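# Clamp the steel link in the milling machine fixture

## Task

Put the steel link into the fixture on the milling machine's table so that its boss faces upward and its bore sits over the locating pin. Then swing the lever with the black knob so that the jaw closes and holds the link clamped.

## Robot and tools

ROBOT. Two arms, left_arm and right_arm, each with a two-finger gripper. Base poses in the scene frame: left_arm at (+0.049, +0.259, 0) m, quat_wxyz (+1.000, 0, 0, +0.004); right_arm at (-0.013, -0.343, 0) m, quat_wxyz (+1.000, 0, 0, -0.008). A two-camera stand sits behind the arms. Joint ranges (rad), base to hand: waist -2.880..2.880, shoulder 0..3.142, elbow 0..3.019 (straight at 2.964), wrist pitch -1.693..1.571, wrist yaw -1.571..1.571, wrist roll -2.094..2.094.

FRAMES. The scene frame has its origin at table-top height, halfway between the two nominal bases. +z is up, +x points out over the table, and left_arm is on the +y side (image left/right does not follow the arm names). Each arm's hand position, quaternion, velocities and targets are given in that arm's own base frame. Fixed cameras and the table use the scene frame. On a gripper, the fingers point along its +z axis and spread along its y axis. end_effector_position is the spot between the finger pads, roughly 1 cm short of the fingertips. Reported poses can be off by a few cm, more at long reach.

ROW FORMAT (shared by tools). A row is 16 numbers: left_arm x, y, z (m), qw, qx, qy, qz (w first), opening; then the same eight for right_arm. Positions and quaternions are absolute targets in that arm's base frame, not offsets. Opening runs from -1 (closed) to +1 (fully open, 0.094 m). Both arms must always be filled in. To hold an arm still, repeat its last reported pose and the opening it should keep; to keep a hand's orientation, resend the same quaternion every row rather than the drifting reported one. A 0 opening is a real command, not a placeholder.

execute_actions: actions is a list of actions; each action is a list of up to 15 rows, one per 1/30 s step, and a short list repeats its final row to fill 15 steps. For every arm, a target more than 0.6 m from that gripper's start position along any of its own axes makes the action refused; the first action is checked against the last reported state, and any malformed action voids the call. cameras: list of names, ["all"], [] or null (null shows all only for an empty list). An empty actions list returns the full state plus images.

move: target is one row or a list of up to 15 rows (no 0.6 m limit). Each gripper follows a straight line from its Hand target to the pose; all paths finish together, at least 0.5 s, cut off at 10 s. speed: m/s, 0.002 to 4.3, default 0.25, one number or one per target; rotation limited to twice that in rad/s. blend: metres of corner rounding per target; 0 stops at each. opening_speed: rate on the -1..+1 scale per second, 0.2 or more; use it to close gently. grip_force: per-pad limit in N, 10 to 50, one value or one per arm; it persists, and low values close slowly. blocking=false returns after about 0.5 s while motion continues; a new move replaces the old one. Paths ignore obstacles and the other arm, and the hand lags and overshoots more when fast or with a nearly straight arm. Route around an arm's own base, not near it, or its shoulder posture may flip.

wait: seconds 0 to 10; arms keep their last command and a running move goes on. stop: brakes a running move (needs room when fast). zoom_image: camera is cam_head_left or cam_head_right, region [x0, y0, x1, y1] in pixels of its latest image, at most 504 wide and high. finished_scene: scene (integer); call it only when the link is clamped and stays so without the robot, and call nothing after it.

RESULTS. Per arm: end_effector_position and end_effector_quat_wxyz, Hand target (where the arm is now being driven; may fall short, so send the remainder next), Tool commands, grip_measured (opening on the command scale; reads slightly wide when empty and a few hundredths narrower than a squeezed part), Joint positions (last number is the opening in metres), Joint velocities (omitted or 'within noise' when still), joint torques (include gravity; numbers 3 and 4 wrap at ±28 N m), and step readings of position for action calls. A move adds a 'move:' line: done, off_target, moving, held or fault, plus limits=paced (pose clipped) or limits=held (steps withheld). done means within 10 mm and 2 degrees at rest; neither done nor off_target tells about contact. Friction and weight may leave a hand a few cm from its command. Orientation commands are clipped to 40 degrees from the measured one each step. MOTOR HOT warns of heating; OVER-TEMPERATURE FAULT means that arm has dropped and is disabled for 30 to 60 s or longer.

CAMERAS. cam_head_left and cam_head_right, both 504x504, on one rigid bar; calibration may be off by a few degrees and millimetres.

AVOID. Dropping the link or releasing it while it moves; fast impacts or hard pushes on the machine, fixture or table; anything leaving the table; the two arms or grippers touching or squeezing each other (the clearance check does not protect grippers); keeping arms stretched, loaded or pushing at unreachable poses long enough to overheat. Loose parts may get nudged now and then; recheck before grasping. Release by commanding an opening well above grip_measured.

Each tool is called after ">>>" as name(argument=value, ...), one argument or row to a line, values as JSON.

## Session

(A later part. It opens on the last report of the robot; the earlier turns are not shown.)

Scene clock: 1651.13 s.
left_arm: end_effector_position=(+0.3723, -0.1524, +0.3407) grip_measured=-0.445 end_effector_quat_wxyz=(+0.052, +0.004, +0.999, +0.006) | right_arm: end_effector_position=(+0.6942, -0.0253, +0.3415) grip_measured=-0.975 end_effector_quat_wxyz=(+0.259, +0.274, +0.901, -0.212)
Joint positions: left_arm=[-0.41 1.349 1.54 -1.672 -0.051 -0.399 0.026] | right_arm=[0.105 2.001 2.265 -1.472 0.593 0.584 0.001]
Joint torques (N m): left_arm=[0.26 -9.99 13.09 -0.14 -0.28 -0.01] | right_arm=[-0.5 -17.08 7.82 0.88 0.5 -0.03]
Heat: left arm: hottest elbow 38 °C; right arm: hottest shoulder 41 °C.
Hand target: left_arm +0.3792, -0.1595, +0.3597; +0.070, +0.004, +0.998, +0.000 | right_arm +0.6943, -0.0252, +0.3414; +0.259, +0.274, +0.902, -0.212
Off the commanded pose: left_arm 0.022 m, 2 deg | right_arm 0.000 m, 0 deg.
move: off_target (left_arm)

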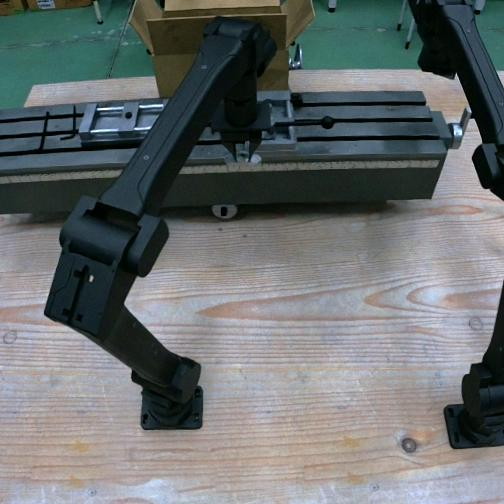

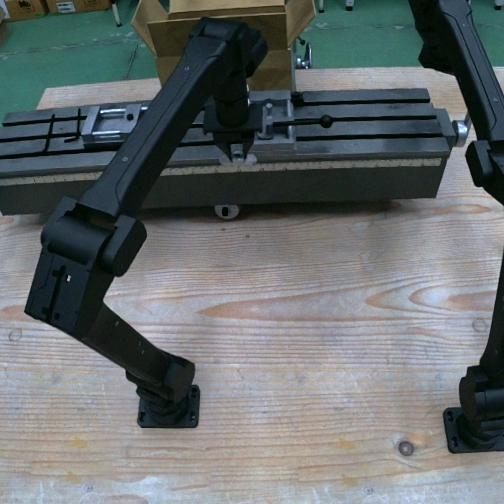

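>>> move(
  target=[
    [0.50, -0.185, 0.38, 0.0698, 0.004, 0.9976, 0, -0.8, 0.6942, -0.0253, 0.3415, 0.259, 0.274, 0.901, -0.212, -1],
    [0.611, -0.204, 0.345, 0.0698, 0.004, 0.9976, 0, -0.8, 0.6942, -0.0253, 0.3415, 0.259, 0.274, 0.901, -0.212, -1],
  ],
  speed=0.12,
  blend=[0.03, 0],
  cameras=["all"],
)

>>> zoom_image(
  camera="cam_head_left",
  region=[243, 70, 297, 124],
)

>>> zoom_image(
  camera="cam_head_right",
  region=[243, 70, 297, 124],
)

Scene clock: 1676.57 s.
left_arm: end_effector_position=(+0.6025, -0.2067, +0.3255) grip_measured=-0.445 end_effector_quat_wxyz=(+0.095, +0.005, +0.995, -0.007) | right_arm: end_effector_position=(+0.6942, -0.0253, +0.3415) grip_measured=-0.975 end_effector_quat_wxyz=(+0.259, +0.274, +0.901, -0.212)
Joint positions: left_arm=[-0.343 1.955 2.256 -1.688 -0.05 -0.328 0.026] | right_arm=[0.105 2.001 2.265 -1.472 0.593 0.584 0.001]
Joint torques (N m): left_arm=[1.67 -19.6 12.97 0.02 0.09 0.18] | right_arm=[-0.56 -17.14 7.88 0.87 0.49 -0.04]
Heat: left arm: hottest elbow 40 °C; right arm: hottest shoulder 41 °C.
Hand target: left_arm +0.6098, -0.2035, +0.3443; +0.113, +0.005, +0.993, -0.014 | right_arm +0.6943, -0.0252, +0.3414; +0.259, +0.274, +0.902, -0.212
Off the commanded pose: left_arm 0.021 m, 3 deg | right_arm 0.000 m, 0 deg.
joint sent to its limit (left arm) — joint 4 (wrist pitch), lower limit. The joint targets are off in orientation, not in position.
move: off_target (left_arm)

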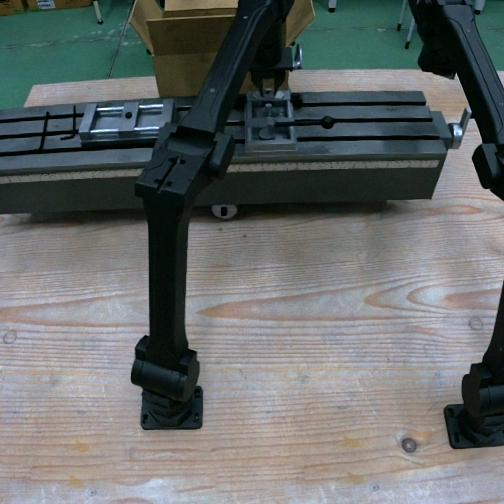

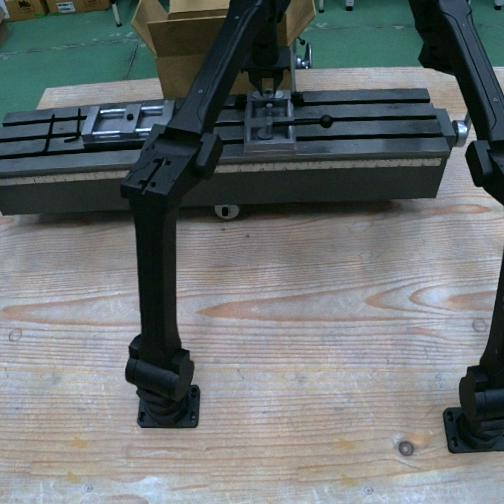

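Scaled by 9.333 from the camera's 504x504 image, which has a finer 720x720 frame.

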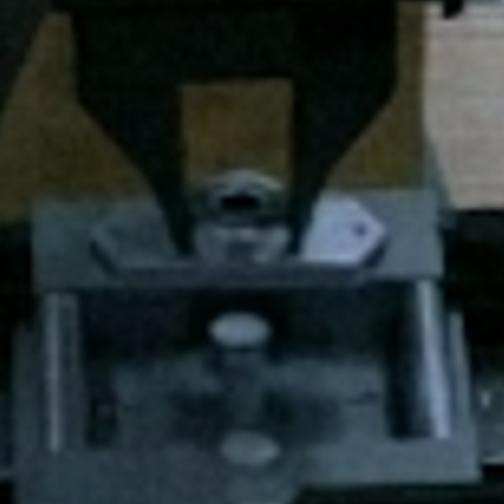

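Scaled by 9.333 from the camera's 504x504 image, which has a finer 720x720 frame.

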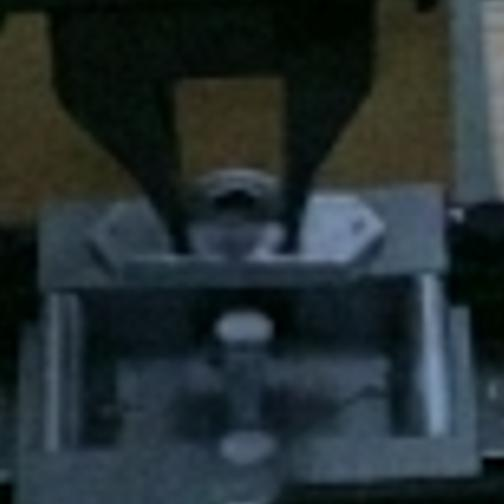

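>>> move(
  target=[0.617, -0.204, 0.306, 0.0698, 0.004, 0.9976, 0, -0.8, 0.6942, -0.0253, 0.3415, 0.259, 0.274, 0.901, -0.212, -1],
  speed=0.05,
  cameras=["all"],
)

>>> zoom_image(
  camera="cam_head_left",
  region=[243, 70, 297, 124],
)

>>> zoom_image(
  camera="cam_head_right",
  region=[243, 70, 297, 124],
)

Scene clock: 1697.17 s.
left_arm: end_effector_position=(+0.6069, -0.2077, +0.3092) grip_measured=-0.445 end_effector_quat_wxyz=(+0.081, +0.005, +0.997, -0.003) | right_arm: end_effector_position=(+0.6942, -0.0253, +0.3415) grip_measured=-0.975 end_effector_quat_wxyz=(+0.259, +0.274, +0.901, -0.212)
Joint positions: left_arm=[-0.342 1.982 2.256 -1.69 -0.047 -0.327 0.026] | right_arm=[0.105 2.001 2.265 -1.472 0.593 0.584 0.001]
Joint torques (N m): left_arm=[1.9 -18.43 11.28 0.03 0.01 0.18] | right_arm=[-0.56 -17.08 7.87 0.81 0.5 -0.04]
Heat: left arm: hottest elbow 43 °C; right arm: hottest shoulder 41 °C.
Hand target: left_arm +0.6164, -0.2037, +0.3056; +0.080, +0.004, +0.997, -0.003 | right_arm +0.6943, -0.0252, +0.3414; +0.259, +0.274, +0.902, -0.212
Off the commanded pose: left_arm 0.011 m, 1 deg | right_arm 0.000 m, 0 deg.
joint sent to its limit (left arm) — joint 4 (wrist pitch), lower limit. The joint targets still meet the commanded pose.
move: off_target (left_arm)

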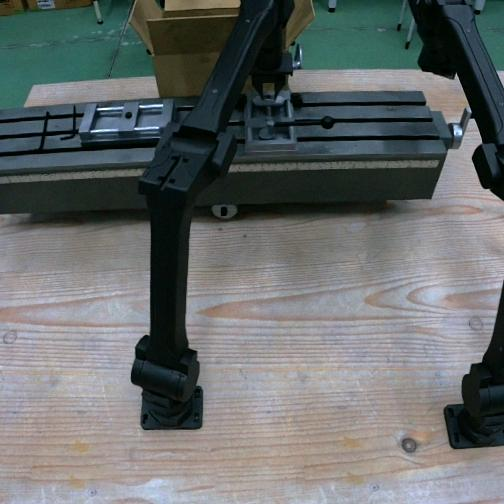

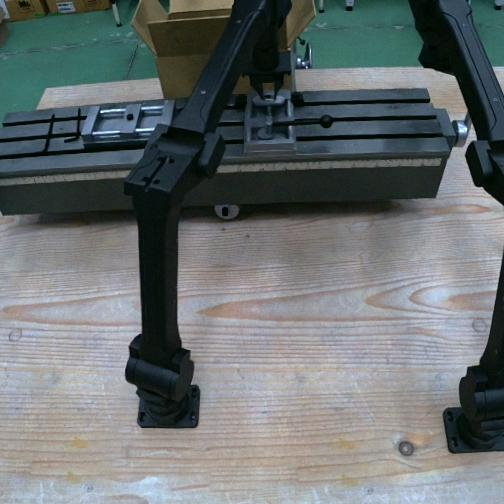

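Scaled by 9.333 from the camera's 504x504 image, which has a finer 720x720 frame.

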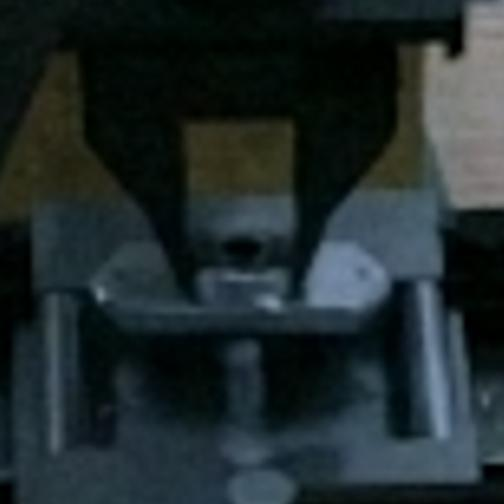

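Scaled by 9.333 from the camera's 504x504 image, which has a finer 720x720 frame.

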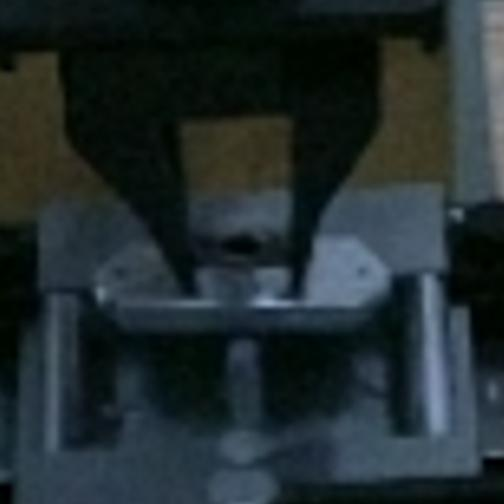

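>>> move(
  target=[0.620, -0.2035, 0.297, 0.0698, 0.004, 0.9976, 0, -0.8, 0.6942, -0.0253, 0.3415, 0.259, 0.274, 0.901, -0.212, -1],
  speed=0.04,
  cameras=["all"],
)

>>> zoom_image(
  camera="cam_head_left",
  region=[243, 70, 297, 124],
)

>>> zoom_image(
  camera="cam_head_right",
  region=[243, 70, 297, 124],
)

Scene clock: 1719.17 s.
left_arm: end_effector_position=(+0.6070, -0.2077, +0.3087) grip_measured=-0.445 end_effector_quat_wxyz=(+0.080, +0.006, +0.997, -0.004) | right_arm: end_effector_position=(+0.6942, -0.0253, +0.3415) grip_measured=-0.975 end_effector_quat_wxyz=(+0.259, +0.274, +0.901, -0.212)
Joint positions: left_arm=[-0.341 1.982 2.256 -1.69 -0.046 -0.326 0.026] | right_arm=[0.105 2.001 2.265 -1.472 0.593 0.584 0.001]
Joint torques (N m): left_arm=[1.96 -17.44 11.26 0.02 -0.01 0.17] | right_arm=[-0.5 -17.08 7.8 0.87 0.51 -0.03]
Heat: left arm: hottest elbow 43 °C; right arm: hottest shoulder 41 °C.
Hand target: left_arm +0.6192, -0.2032, +0.2965; +0.074, +0.004, +0.997, -0.001 | right_arm +0.6943, -0.0252, +0.3414; +0.259, +0.274, +0.902, -0.212
Off the commanded pose: left_arm 0.018 m, 1 deg | right_arm 0.000 m, 0 deg.
joint sent to its limit (left arm) — joint 4 (wrist pitch), lower limit. The joint targets still meet the commanded pose.
move: off_target (left_arm)

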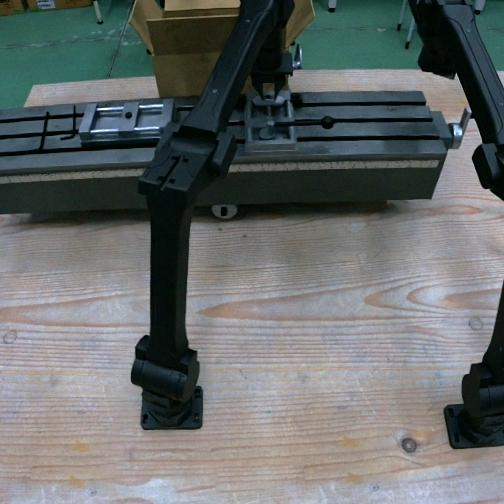

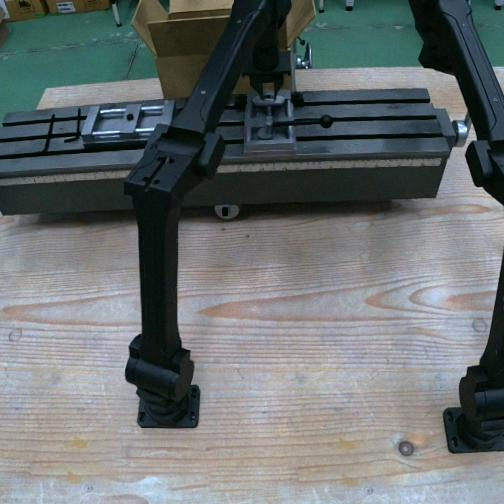

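Scaled by 9.333 from the camera's 504x504 image, which has a finer 720x720 frame.

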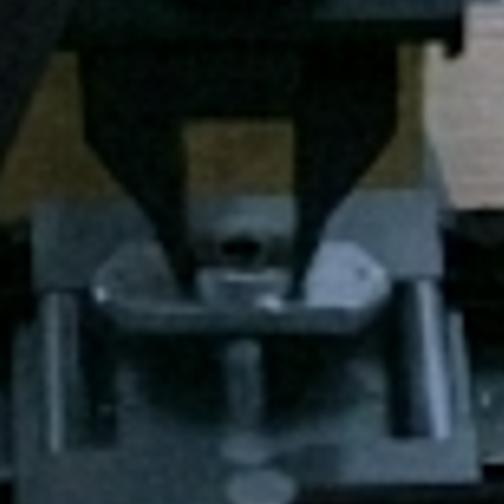

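Scaled by 9.333 from the camera's 504x504 image, which has a finer 720x720 frame.

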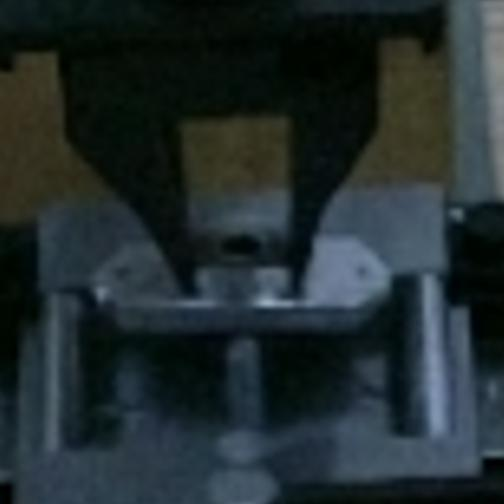

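>>> move(
  target=[
    [0.610, -0.2035, 0.33, 0.0698, 0.004, 0.9976, 0, -0.8, 0.6942, -0.0253, 0.3415, 0.259, 0.274, 0.901, -0.212, -1],
    [0.598, -0.2035, 0.312, 0.0698, 0.004, 0.9976, 0, -0.8, 0.6942, -0.0253, 0.3415, 0.259, 0.274, 0.901, -0.212, -1],
  ],
  speed=0.06,
  cameras=["all"],
)

>>> zoom_image(
  camera="cam_head_left",
  region=[243, 70, 297, 124],
)

>>> zoom_image(
  camera="cam_head_right",
  region=[243, 70, 297, 124],
)

Scene clock: 1754.20 s.
left_arm: end_effector_position=(+0.6027, -0.2062, +0.3093) grip_measured=-0.445 end_effector_quat_wxyz=(+0.078, +0.006, +0.997, -0.003) | right_arm: end_effector_position=(+0.6942, -0.0253, +0.3415) grip_measured=-0.975 end_effector_quat_wxyz=(+0.259, +0.274, +0.901, -0.212)
Joint positions: left_arm=[-0.341 1.97 2.239 -1.69 -0.046 -0.325 0.026] | right_arm=[0.105 2.001 2.265 -1.472 0.593 0.584 0.001]
Joint torques (N m): left_arm=[1.08 -21.25 7.82 0.05 -0.09 0.06] | right_arm=[-0.44 -17.32 7.84 0.8 0.52 -0.05]
Heat: left arm: hottest elbow 42 °C; right arm: hottest shoulder 41 °C.
Hand target: left_arm +0.5979, -0.2035, +0.3117; +0.075, +0.004, +0.997, -0.002 | right_arm +0.6943, -0.0252, +0.3414; +0.259, +0.274, +0.902, -0.212
Off the commanded pose: left_arm 0.006 m, 1 deg | right_arm 0.000 m, 0 deg.
joint sent to its limit (left arm) — joint 4 (wrist pitch), lower limit. The joint targets still meet the commanded pose.
move: done

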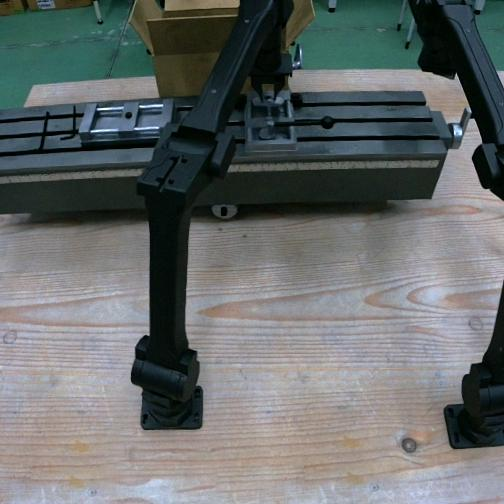

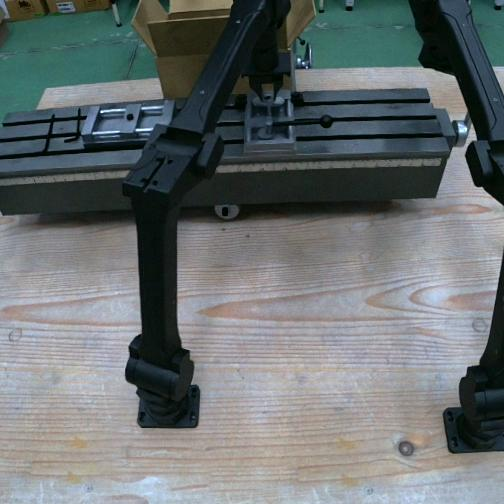

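Scaled by 9.333 from the camera's 504x504 image, which has a finer 720x720 frame.

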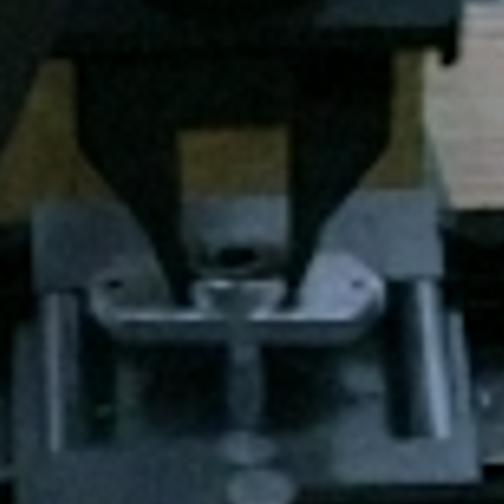

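Scaled by 9.333 from the camera's 504x504 image, which has a finer 720x720 frame.

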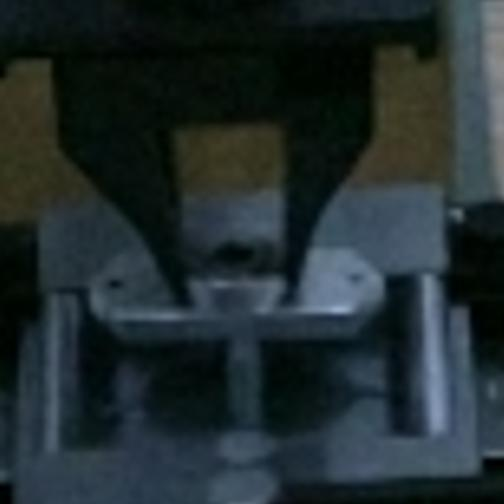

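>>> move(
  target=[0.591, -0.205, 0.311, 0.0698, 0.004, 0.9976, 0, -0.8, 0.6942, -0.0253, 0.3415, 0.259, 0.274, 0.901, -0.212, -1],
  speed=0.05,
  cameras=["all"],
)

>>> zoom_image(
  camera="cam_head_left",
  region=[243, 70, 297, 124],
)

>>> zoom_image(
  camera="cam_head_right",
  region=[243, 70, 297, 124],
)

Scene clock: 1766.27 s.
left_arm: end_effector_position=(+0.6013, -0.2057, +0.3092) grip_measured=-0.445 end_effector_quat_wxyz=(+0.080, +0.005, +0.997, -0.004) | right_arm: end_effector_position=(+0.6942, -0.0253, +0.3415) grip_measured=-0.975 end_effector_quat_wxyz=(+0.259, +0.274, +0.901, -0.212)
Joint positions: left_arm=[-0.341 1.96 2.222 -1.678 -0.046 -0.328 0.026] | right_arm=[0.105 2.001 2.265 -1.472 0.593 0.584 0.001]
Joint torques (N m): left_arm=[0.79 -21.19 7.42 -0.32 -0.12 0.01] | right_arm=[-0.5 -17.14 7.84 0.85 0.5 -0.05]
Heat: left arm: hottest elbow 41 °C; right arm: hottest shoulder 41 °C.
Hand target: left_arm +0.5912, -0.2050, +0.3109; +0.071, +0.004, +0.997, +0.000 | right_arm +0.6943, -0.0252, +0.3414; +0.259, +0.274, +0.902, -0.212
Off the commanded pose: left_arm 0.010 m, 1 deg | right_arm 0.000 m, 0 deg.
joint sent to its limit (left arm) — joint 4 (wrist pitch), lower limit. The joint targets still meet the commanded pose.
move: done

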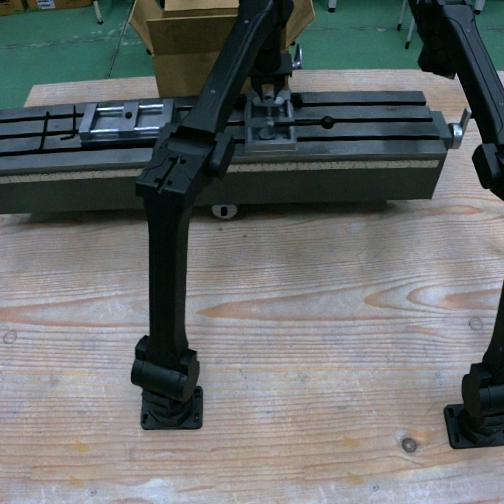

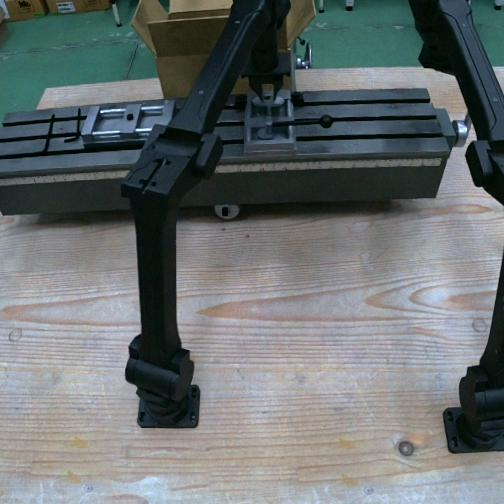

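Scaled by 9.333 from the camera's 504x504 image, which has a finer 720x720 frame.

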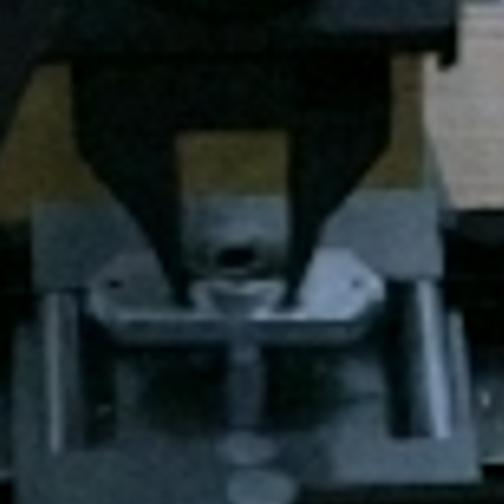

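Scaled by 9.333 from the camera's 504x504 image, which has a finer 720x720 frame.

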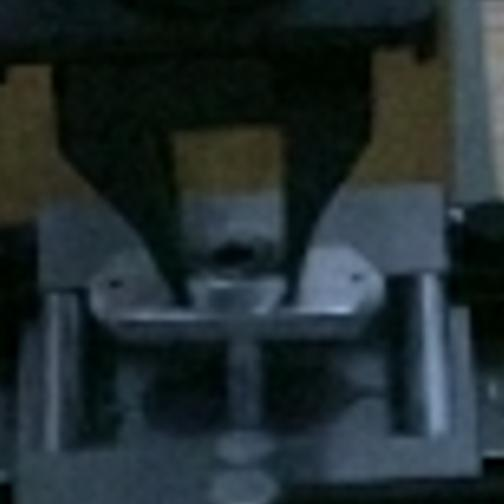

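>>> move(
  target=[
    [0.588, -0.205, 0.340, 0.0698, 0.004, 0.9976, 0, -0.8, 0.6942, -0.0253, 0.3415, 0.259, 0.274, 0.901, -0.212, -1],
    [0.596, -0.205, 0.315, 0.0698, 0.004, 0.9976, 0, -0.8, 0.6942, -0.0253, 0.3415, 0.259, 0.274, 0.901, -0.212, -1],
  ],
  speed=0.06,
  cameras=["all"],
)

>>> zoom_image(
  camera="cam_head_left",
  region=[243, 70, 297, 124],
)

>>> zoom_image(
  camera="cam_head_right",
  region=[243, 70, 297, 124],
)

Scene clock: 1780.57 s.
left_arm: end_effector_position=(+0.5956, -0.2037, +0.3186) grip_measured=-0.445 end_effector_quat_wxyz=(+0.083, +0.005, +0.997, -0.005) | right_arm: end_effector_position=(+0.6942, -0.0253, +0.3415) grip_measured=-0.975 end_effector_quat_wxyz=(+0.259, +0.274, +0.901, -0.212)
Joint positions: left_arm=[-0.341 1.942 2.22 -1.688 -0.046 -0.328 0.026] | right_arm=[0.105 2.001 2.265 -1.472 0.593 0.584 0.001]
Joint torques (N m): left_arm=[0.79 -19.08 9.1 -0.02 -0.11 0.06] | right_arm=[-0.62 -17.03 7.8 0.9 0.5 -0.03]
Heat: left arm: hottest elbow 40 °C; right arm: hottest shoulder 41 °C.
Hand target: left_arm +0.5957, -0.2049, +0.3147; +0.077, +0.004, +0.997, -0.002 | right_arm +0.6943, -0.0252, +0.3414; +0.259, +0.274, +0.902, -0.212
Off the commanded pose: left_arm 0.004 m, 2 deg | right_arm 0.000 m, 0 deg.
joint sent to its limit (left arm) — joint 4 (wrist pitch), lower limit. The joint targets still meet the commanded pose.
move: done

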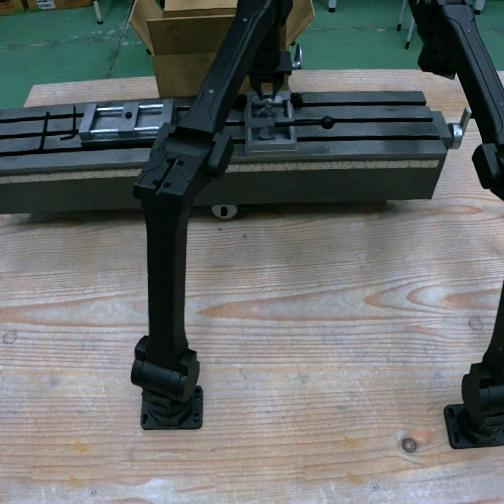

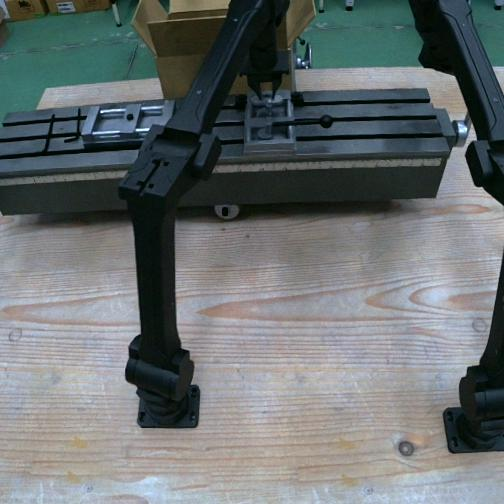

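Scaled by 9.333 from the camera's 504x504 image, which has a finer 720x720 frame.

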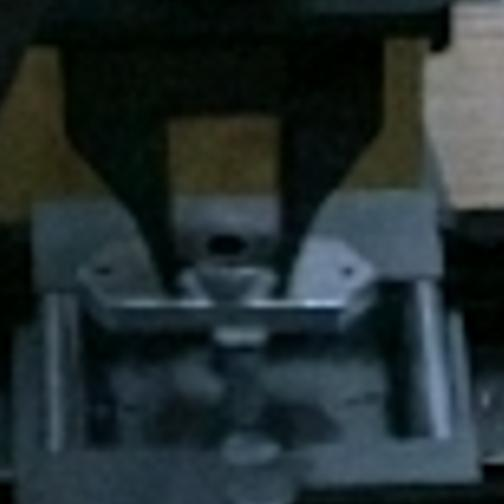

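Scaled by 9.333 from the camera's 504x504 image, which has a finer 720x720 frame.

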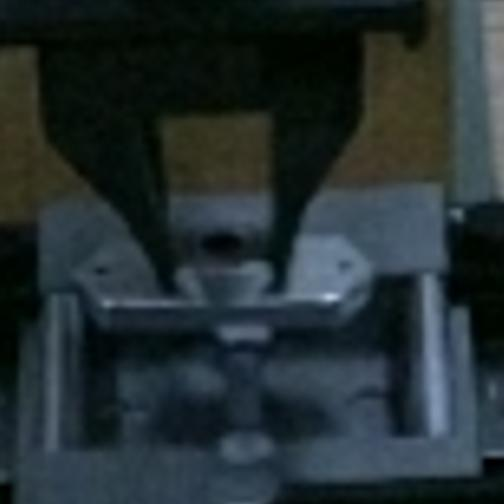

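>>> move(
  target=[0.599, -0.2095, 0.308, 0.0698, 0.004, 0.9976, 0, -0.8, 0.6942, -0.0253, 0.3415, 0.259, 0.274, 0.901, -0.212, -1],
  speed=0.05,
  cameras=["all"],
)

>>> zoom_image(
  camera="cam_head_left",
  region=[243, 70, 297, 124],
)

>>> zoom_image(
  camera="cam_head_right",
  region=[243, 70, 297, 124],
)

Scene clock: 1791.97 s.
left_arm: end_effector_position=(+0.5979, -0.2045, +0.3105) grip_measured=-0.445 end_effector_quat_wxyz=(+0.077, +0.005, +0.997, -0.002) | right_arm: end_effector_position=(+0.6942, -0.0253, +0.3415) grip_measured=-0.975 end_effector_quat_wxyz=(+0.259, +0.274, +0.901, -0.212)
Joint positions: left_arm=[-0.341 1.956 2.22 -1.688 -0.046 -0.328 0.026] | right_arm=[0.105 2.001 2.265 -1.472 0.593 0.584 0.001]
Joint torques (N m): left_arm=[0.5 -19.25 9.76 -0.02 -0.15 0] | right_arm=[-0.5 -17.08 7.83 0.85 0.5 -0.04]
Heat: left arm: hottest elbow 39 °C; right arm: hottest shoulder 41 °C.
Hand target: left_arm +0.5989, -0.2095, +0.3078; +0.073, +0.004, +0.997, -0.001 | right_arm +0.6943, -0.0252, +0.3414; +0.259, +0.274, +0.902, -0.212
Off the commanded pose: left_arm 0.006 m, 1 deg | right_arm 0.000 m, 0 deg.
joint sent to its limit (left arm) — joint 4 (wrist pitch), lower limit. The joint targets still meet the commanded pose.
move: done

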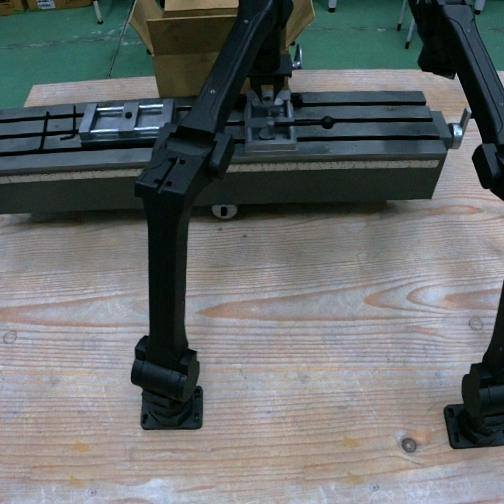

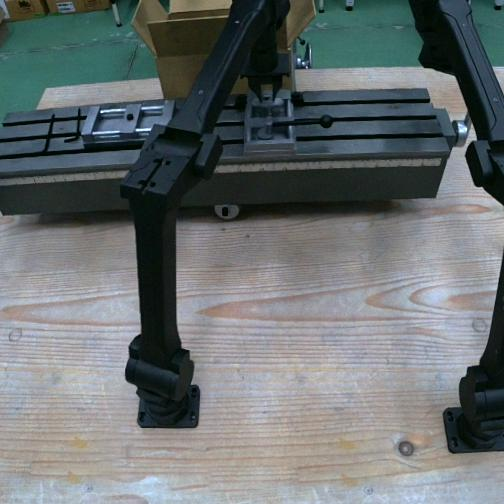

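Scaled by 9.333 from the camera's 504x504 image, which has a finer 720x720 frame.

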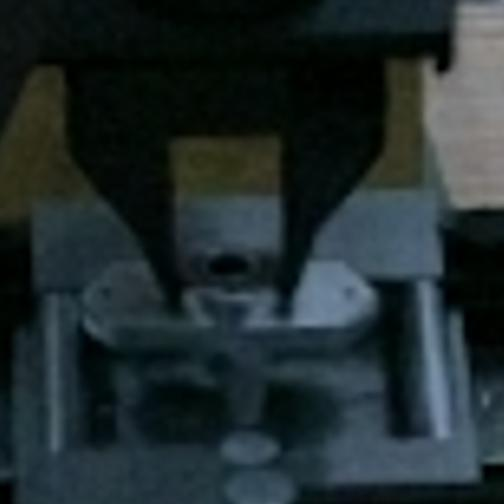

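Scaled by 9.333 from the camera's 504x504 image, which has a finer 720x720 frame.

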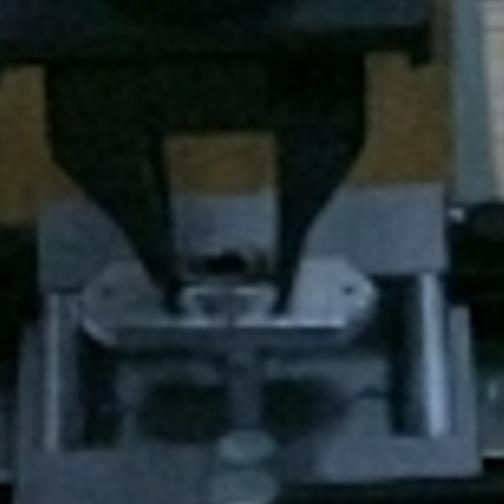

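>>> move(
  target=[0.599, -0.2135, 0.308, 0.0698, 0.004, 0.9976, 0, -0.8, 0.6942, -0.0253, 0.3415, 0.259, 0.274, 0.901, -0.212, -1],
  speed=0.05,
  cameras=["all"],
)

>>> zoom_image(
  camera="cam_head_left",
  region=[243, 70, 297, 124],
)

>>> zoom_image(
  camera="cam_head_right",
  region=[243, 70, 297, 124],
)

Scene clock: 1802.83 s.
left_arm: end_effector_position=(+0.5974, -0.2058, +0.3105) grip_measured=-0.445 end_effector_quat_wxyz=(+0.077, +0.004, +0.997, -0.003) | right_arm: end_effector_position=(+0.6942, -0.0253, +0.3415) grip_measured=-0.975 end_effector_quat_wxyz=(+0.259, +0.274, +0.901, -0.212)
Joint positions: left_arm=[-0.344 1.956 2.22 -1.688 -0.046 -0.332 0.026] | right_arm=[0.105 2.001 2.265 -1.472 0.593 0.584 0.001]
Joint torques (N m): left_arm=[0.32 -18.78 10.15 -0.02 -0.18 -0.02] | right_arm=[-0.56 -16.97 7.83 0.84 0.51 -0.04]
Heat: left arm: hottest elbow 39 °C; right arm: hottest shoulder 41 °C.
Hand target: left_arm +0.5988, -0.2135, +0.3077; +0.074, +0.004, +0.997, -0.001 | right_arm +0.6943, -0.0252, +0.3414; +0.259, +0.274, +0.902, -0.212
Off the commanded pose: left_arm 0.008 m, 1 deg | right_arm 0.000 m, 0 deg.
joint sent to its limit (left arm) — joint 4 (wrist pitch), lower limit. The joint targets still meet the commanded pose.
move: done

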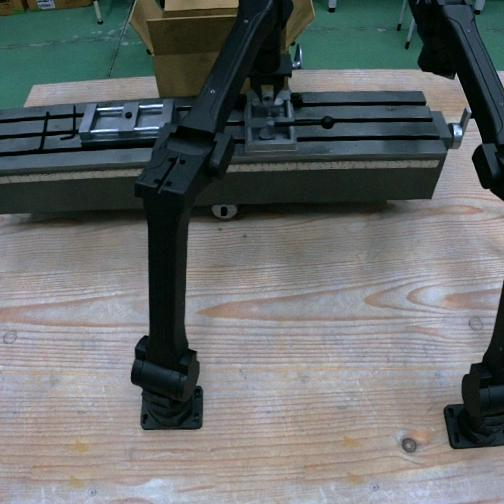

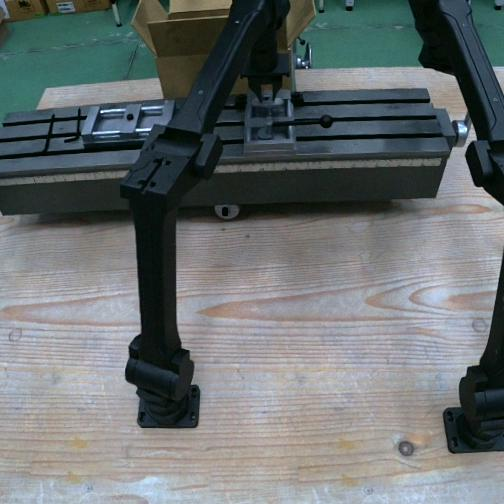

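Scaled by 9.333 from the camera's 504x504 image, which has a finer 720x720 frame.

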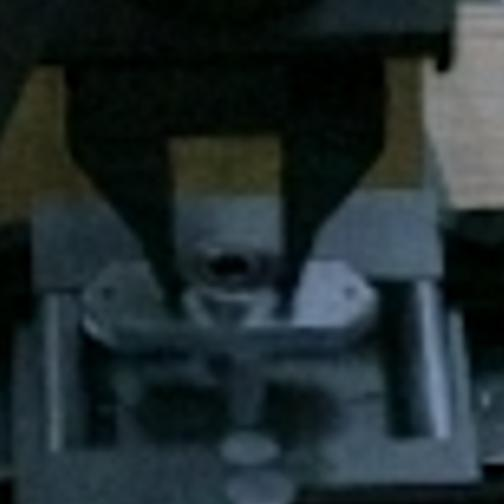

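Scaled by 9.333 from the camera's 504x504 image, which has a finer 720x720 frame.

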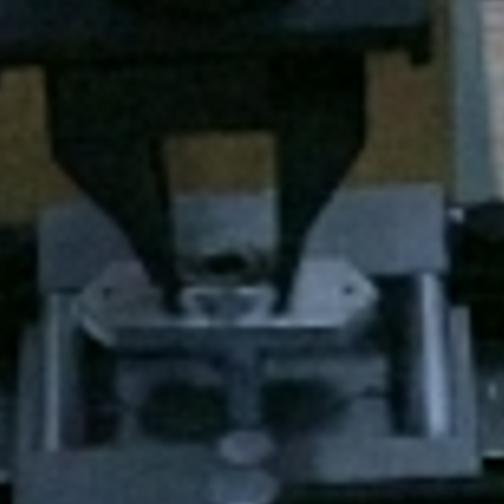

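>>> move(
  target=[0.599, -0.219, 0.308, 0.0698, 0.004, 0.9976, 0, -0.8, 0.6942, -0.0253, 0.3415, 0.259, 0.274, 0.901, -0.212, -1],
  speed=0.05,
  cameras=["all"],
)

>>> zoom_image(
  camera="cam_head_left",
  region=[243, 70, 297, 124],
)

>>> zoom_image(
  camera="cam_head_right",
  region=[243, 70, 297, 124],
)

Scene clock: 1820.53 s.
left_arm: end_effector_position=(+0.5968, -0.2075, +0.3105) grip_measured=-0.445 end_effector_quat_wxyz=(+0.077, +0.002, +0.997, -0.002) | right_arm: end_effector_position=(+0.6942, -0.0253, +0.3415) grip_measured=-0.975 end_effector_quat_wxyz=(+0.259, +0.274, +0.901, -0.212)
Joint positions: left_arm=[-0.347 1.956 2.22 -1.688 -0.048 -0.34 0.026] | right_arm=[0.105 2.001 2.265 -1.472 0.593 0.584 0.001]
Joint torques (N m): left_arm=[-0.15 -18.55 10.62 -0.03 -0.12 -0.02] | right_arm=[-0.5 -17.14 7.77 0.85 0.48 -0.03]
Heat: left arm: hottest elbow 39 °C; right arm: hottest shoulder 41 °C.
Hand target: left_arm +0.5987, -0.2187, +0.3077; +0.075, +0.004, +0.997, -0.002 | right_arm +0.6943, -0.0252, +0.3414; +0.259, +0.274, +0.902, -0.212
Off the commanded pose: left_arm 0.012 m, 1 deg | right_arm 0.000 m, 0 deg.
joint sent to its limit (left arm) — joint 4 (wrist pitch), lower limit. The joint targets still meet the commanded pose.
move: off_target (left_arm)

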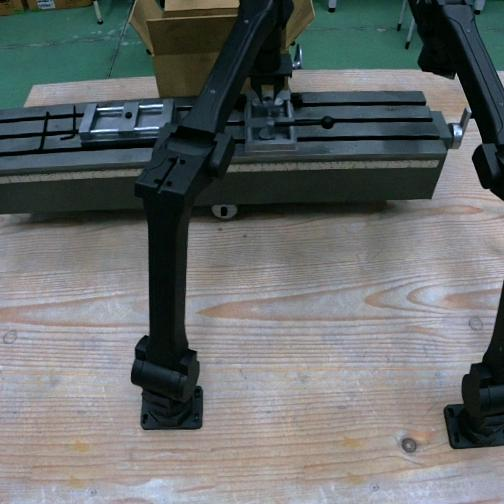

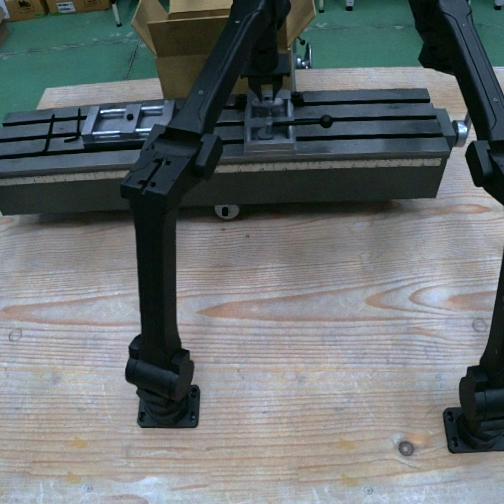

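Scaled by 9.333 from the camera's 504x504 image, which has a finer 720x720 frame.

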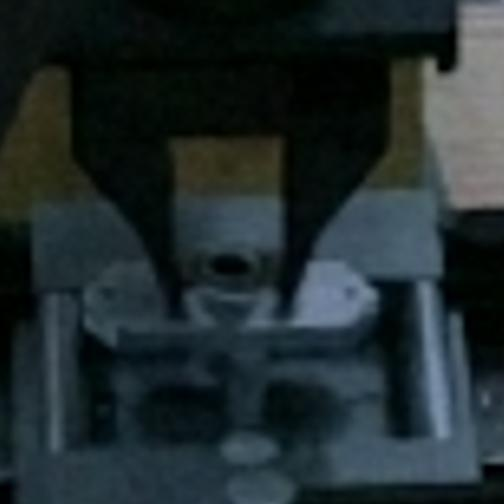

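Scaled by 9.333 from the camera's 504x504 image, which has a finer 720x720 frame.

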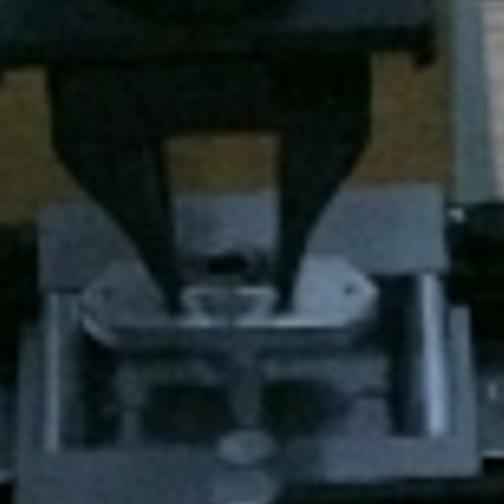

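>>> move(
  target=[0.601, -0.219, 0.294, 0.0698, 0.004, 0.9976, 0, -0.8, 0.6942, -0.0253, 0.3415, 0.259, 0.274, 0.901, -0.212, -1],
  speed=0.05,
  cameras=["all"],
)

>>> zoom_image(
  camera="cam_head_left",
  region=[243, 70, 297, 124],
)

>>> zoom_image(
  camera="cam_head_right",
  region=[243, 70, 297, 124],
)

Scene clock: 1863.47 s.
left_arm: end_effector_position=(+0.5968, -0.2075, +0.3105) grip_measured=-0.445 end_effector_quat_wxyz=(+0.077, +0.001, +0.997, -0.002) | right_arm: end_effector_position=(+0.6942, -0.0253, +0.3415) grip_measured=-0.975 end_effector_quat_wxyz=(+0.259, +0.274, +0.901, -0.212)
Joint positions: left_arm=[-0.347 1.956 2.22 -1.688 -0.048 -0.341 0.026] | right_arm=[0.105 2.001 2.265 -1.472 0.593 0.584 0.001]
Joint torques (N m): left_arm=[0.03 -18.14 8.44 0.75 -0.11 -0.01] | right_arm=[-0.85 -16.97 7.8 0.91 0.51 -0.03]
Heat: left arm: hottest elbow 40 °C; right arm: hottest shoulder 41 °C.
Hand target: left_arm +0.6005, -0.2187, +0.2940; +0.070, +0.004, +0.998, +0.000 | right_arm +0.6943, -0.0252, +0.3414; +0.259, +0.274, +0.902, -0.212
Off the commanded pose: left_arm 0.021 m, 1 deg | right_arm 0.000 m, 0 deg.
move: off_target (left_arm)

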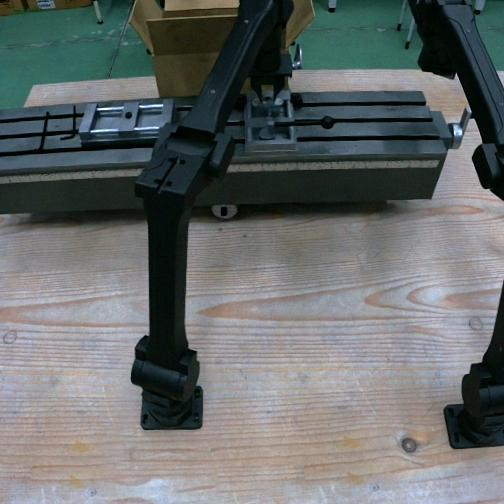

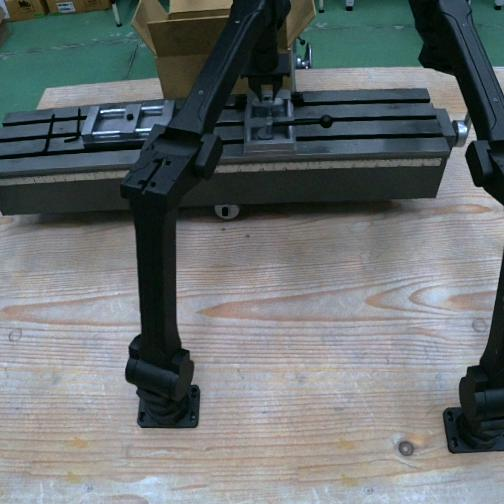

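Scaled by 9.333 from the camera's 504x504 image, which has a finer 720x720 frame.

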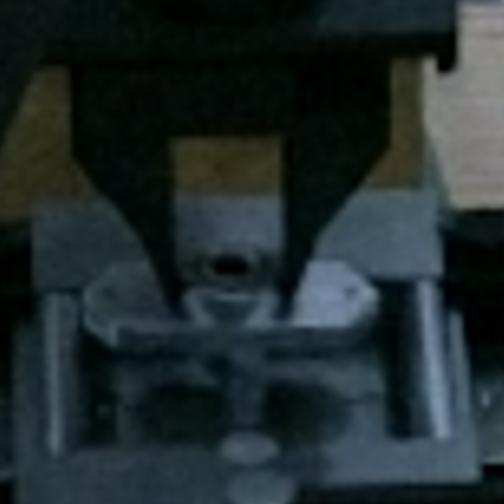

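Scaled by 9.333 from the camera's 504x504 image, which has a finer 720x720 frame.

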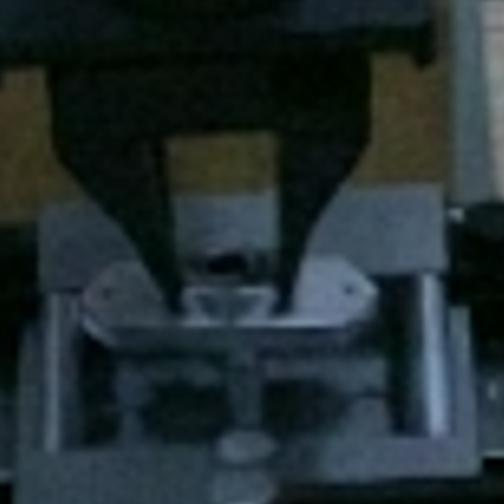

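>>> move(
  target=[
    [0.592, -0.226, 0.335, 0.0698, 0.004, 0.9976, 0, -0.8, 0.6942, -0.0253, 0.3415, 0.259, 0.274, 0.901, -0.212, -1],
    [0.596, -0.222, 0.308, 0.0698, 0.004, 0.9976, 0, -0.8, 0.6942, -0.0253, 0.3415, 0.259, 0.274, 0.901, -0.212, -1],
  ],
  speed=0.05,
  cameras=["all"],
)

>>> zoom_image(
  camera="cam_head_left",
  region=[243, 70, 297, 124],
)

>>> zoom_image(
  camera="cam_head_right",
  region=[243, 70, 297, 124],
)

Scene clock: 1896.40 s.
left_arm: end_effector_position=(+0.5935, -0.2168, +0.3105) grip_measured=-0.445 end_effector_quat_wxyz=(+0.077, +0.004, +0.997, -0.002) | right_arm: end_effector_position=(+0.6942, -0.0253, +0.3415) grip_measured=-0.975 end_effector_quat_wxyz=(+0.259, +0.274, +0.901, -0.212)
Joint positions: left_arm=[-0.363 1.956 2.22 -1.688 -0.05 -0.352 0.026] | right_arm=[0.105 2.001 2.265 -1.472 0.593 0.584 0.001]
Joint torques (N m): left_arm=[0.62 -18.9 10.18 -0.03 -0.08 0.03] | right_arm=[-0.67 -16.91 7.77 0.84 0.49 -0.03]
Heat: left arm: hottest elbow 39 °C; right arm: hottest shoulder 41 °C.
Hand target: left_arm +0.5958, -0.2219, +0.3077; +0.075, +0.004, +0.997, -0.002 | right_arm +0.6943, -0.0252, +0.3414; +0.259, +0.274, +0.902, -0.212
Off the commanded pose: left_arm 0.006 m, 1 deg | right_arm 0.000 m, 0 deg.
joint sent to its limit (left arm) — joint 4 (wrist pitch), lower limit. The joint targets still meet the commanded pose.
move: done

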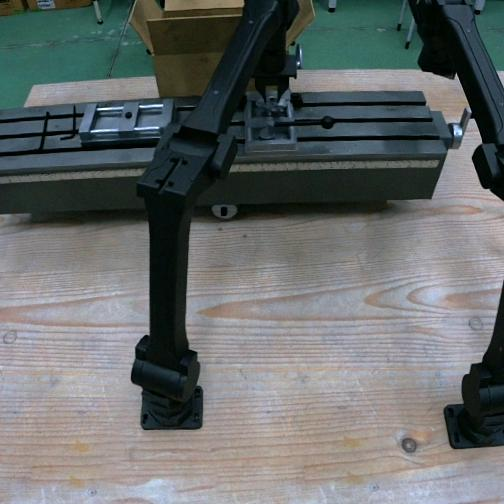

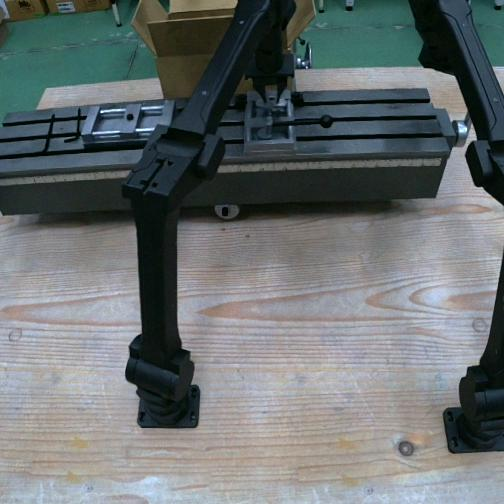

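Scaled by 9.333 from the camera's 504x504 image, which has a finer 720x720 frame.

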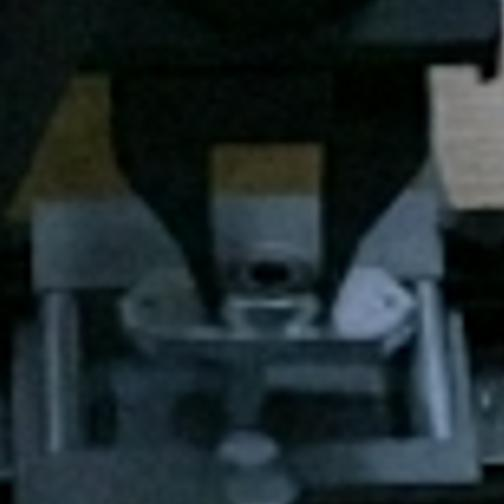

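Scaled by 9.333 from the camera's 504x504 image, which has a finer 720x720 frame.

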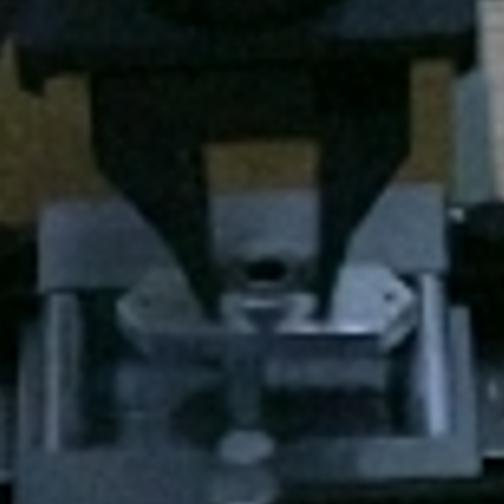

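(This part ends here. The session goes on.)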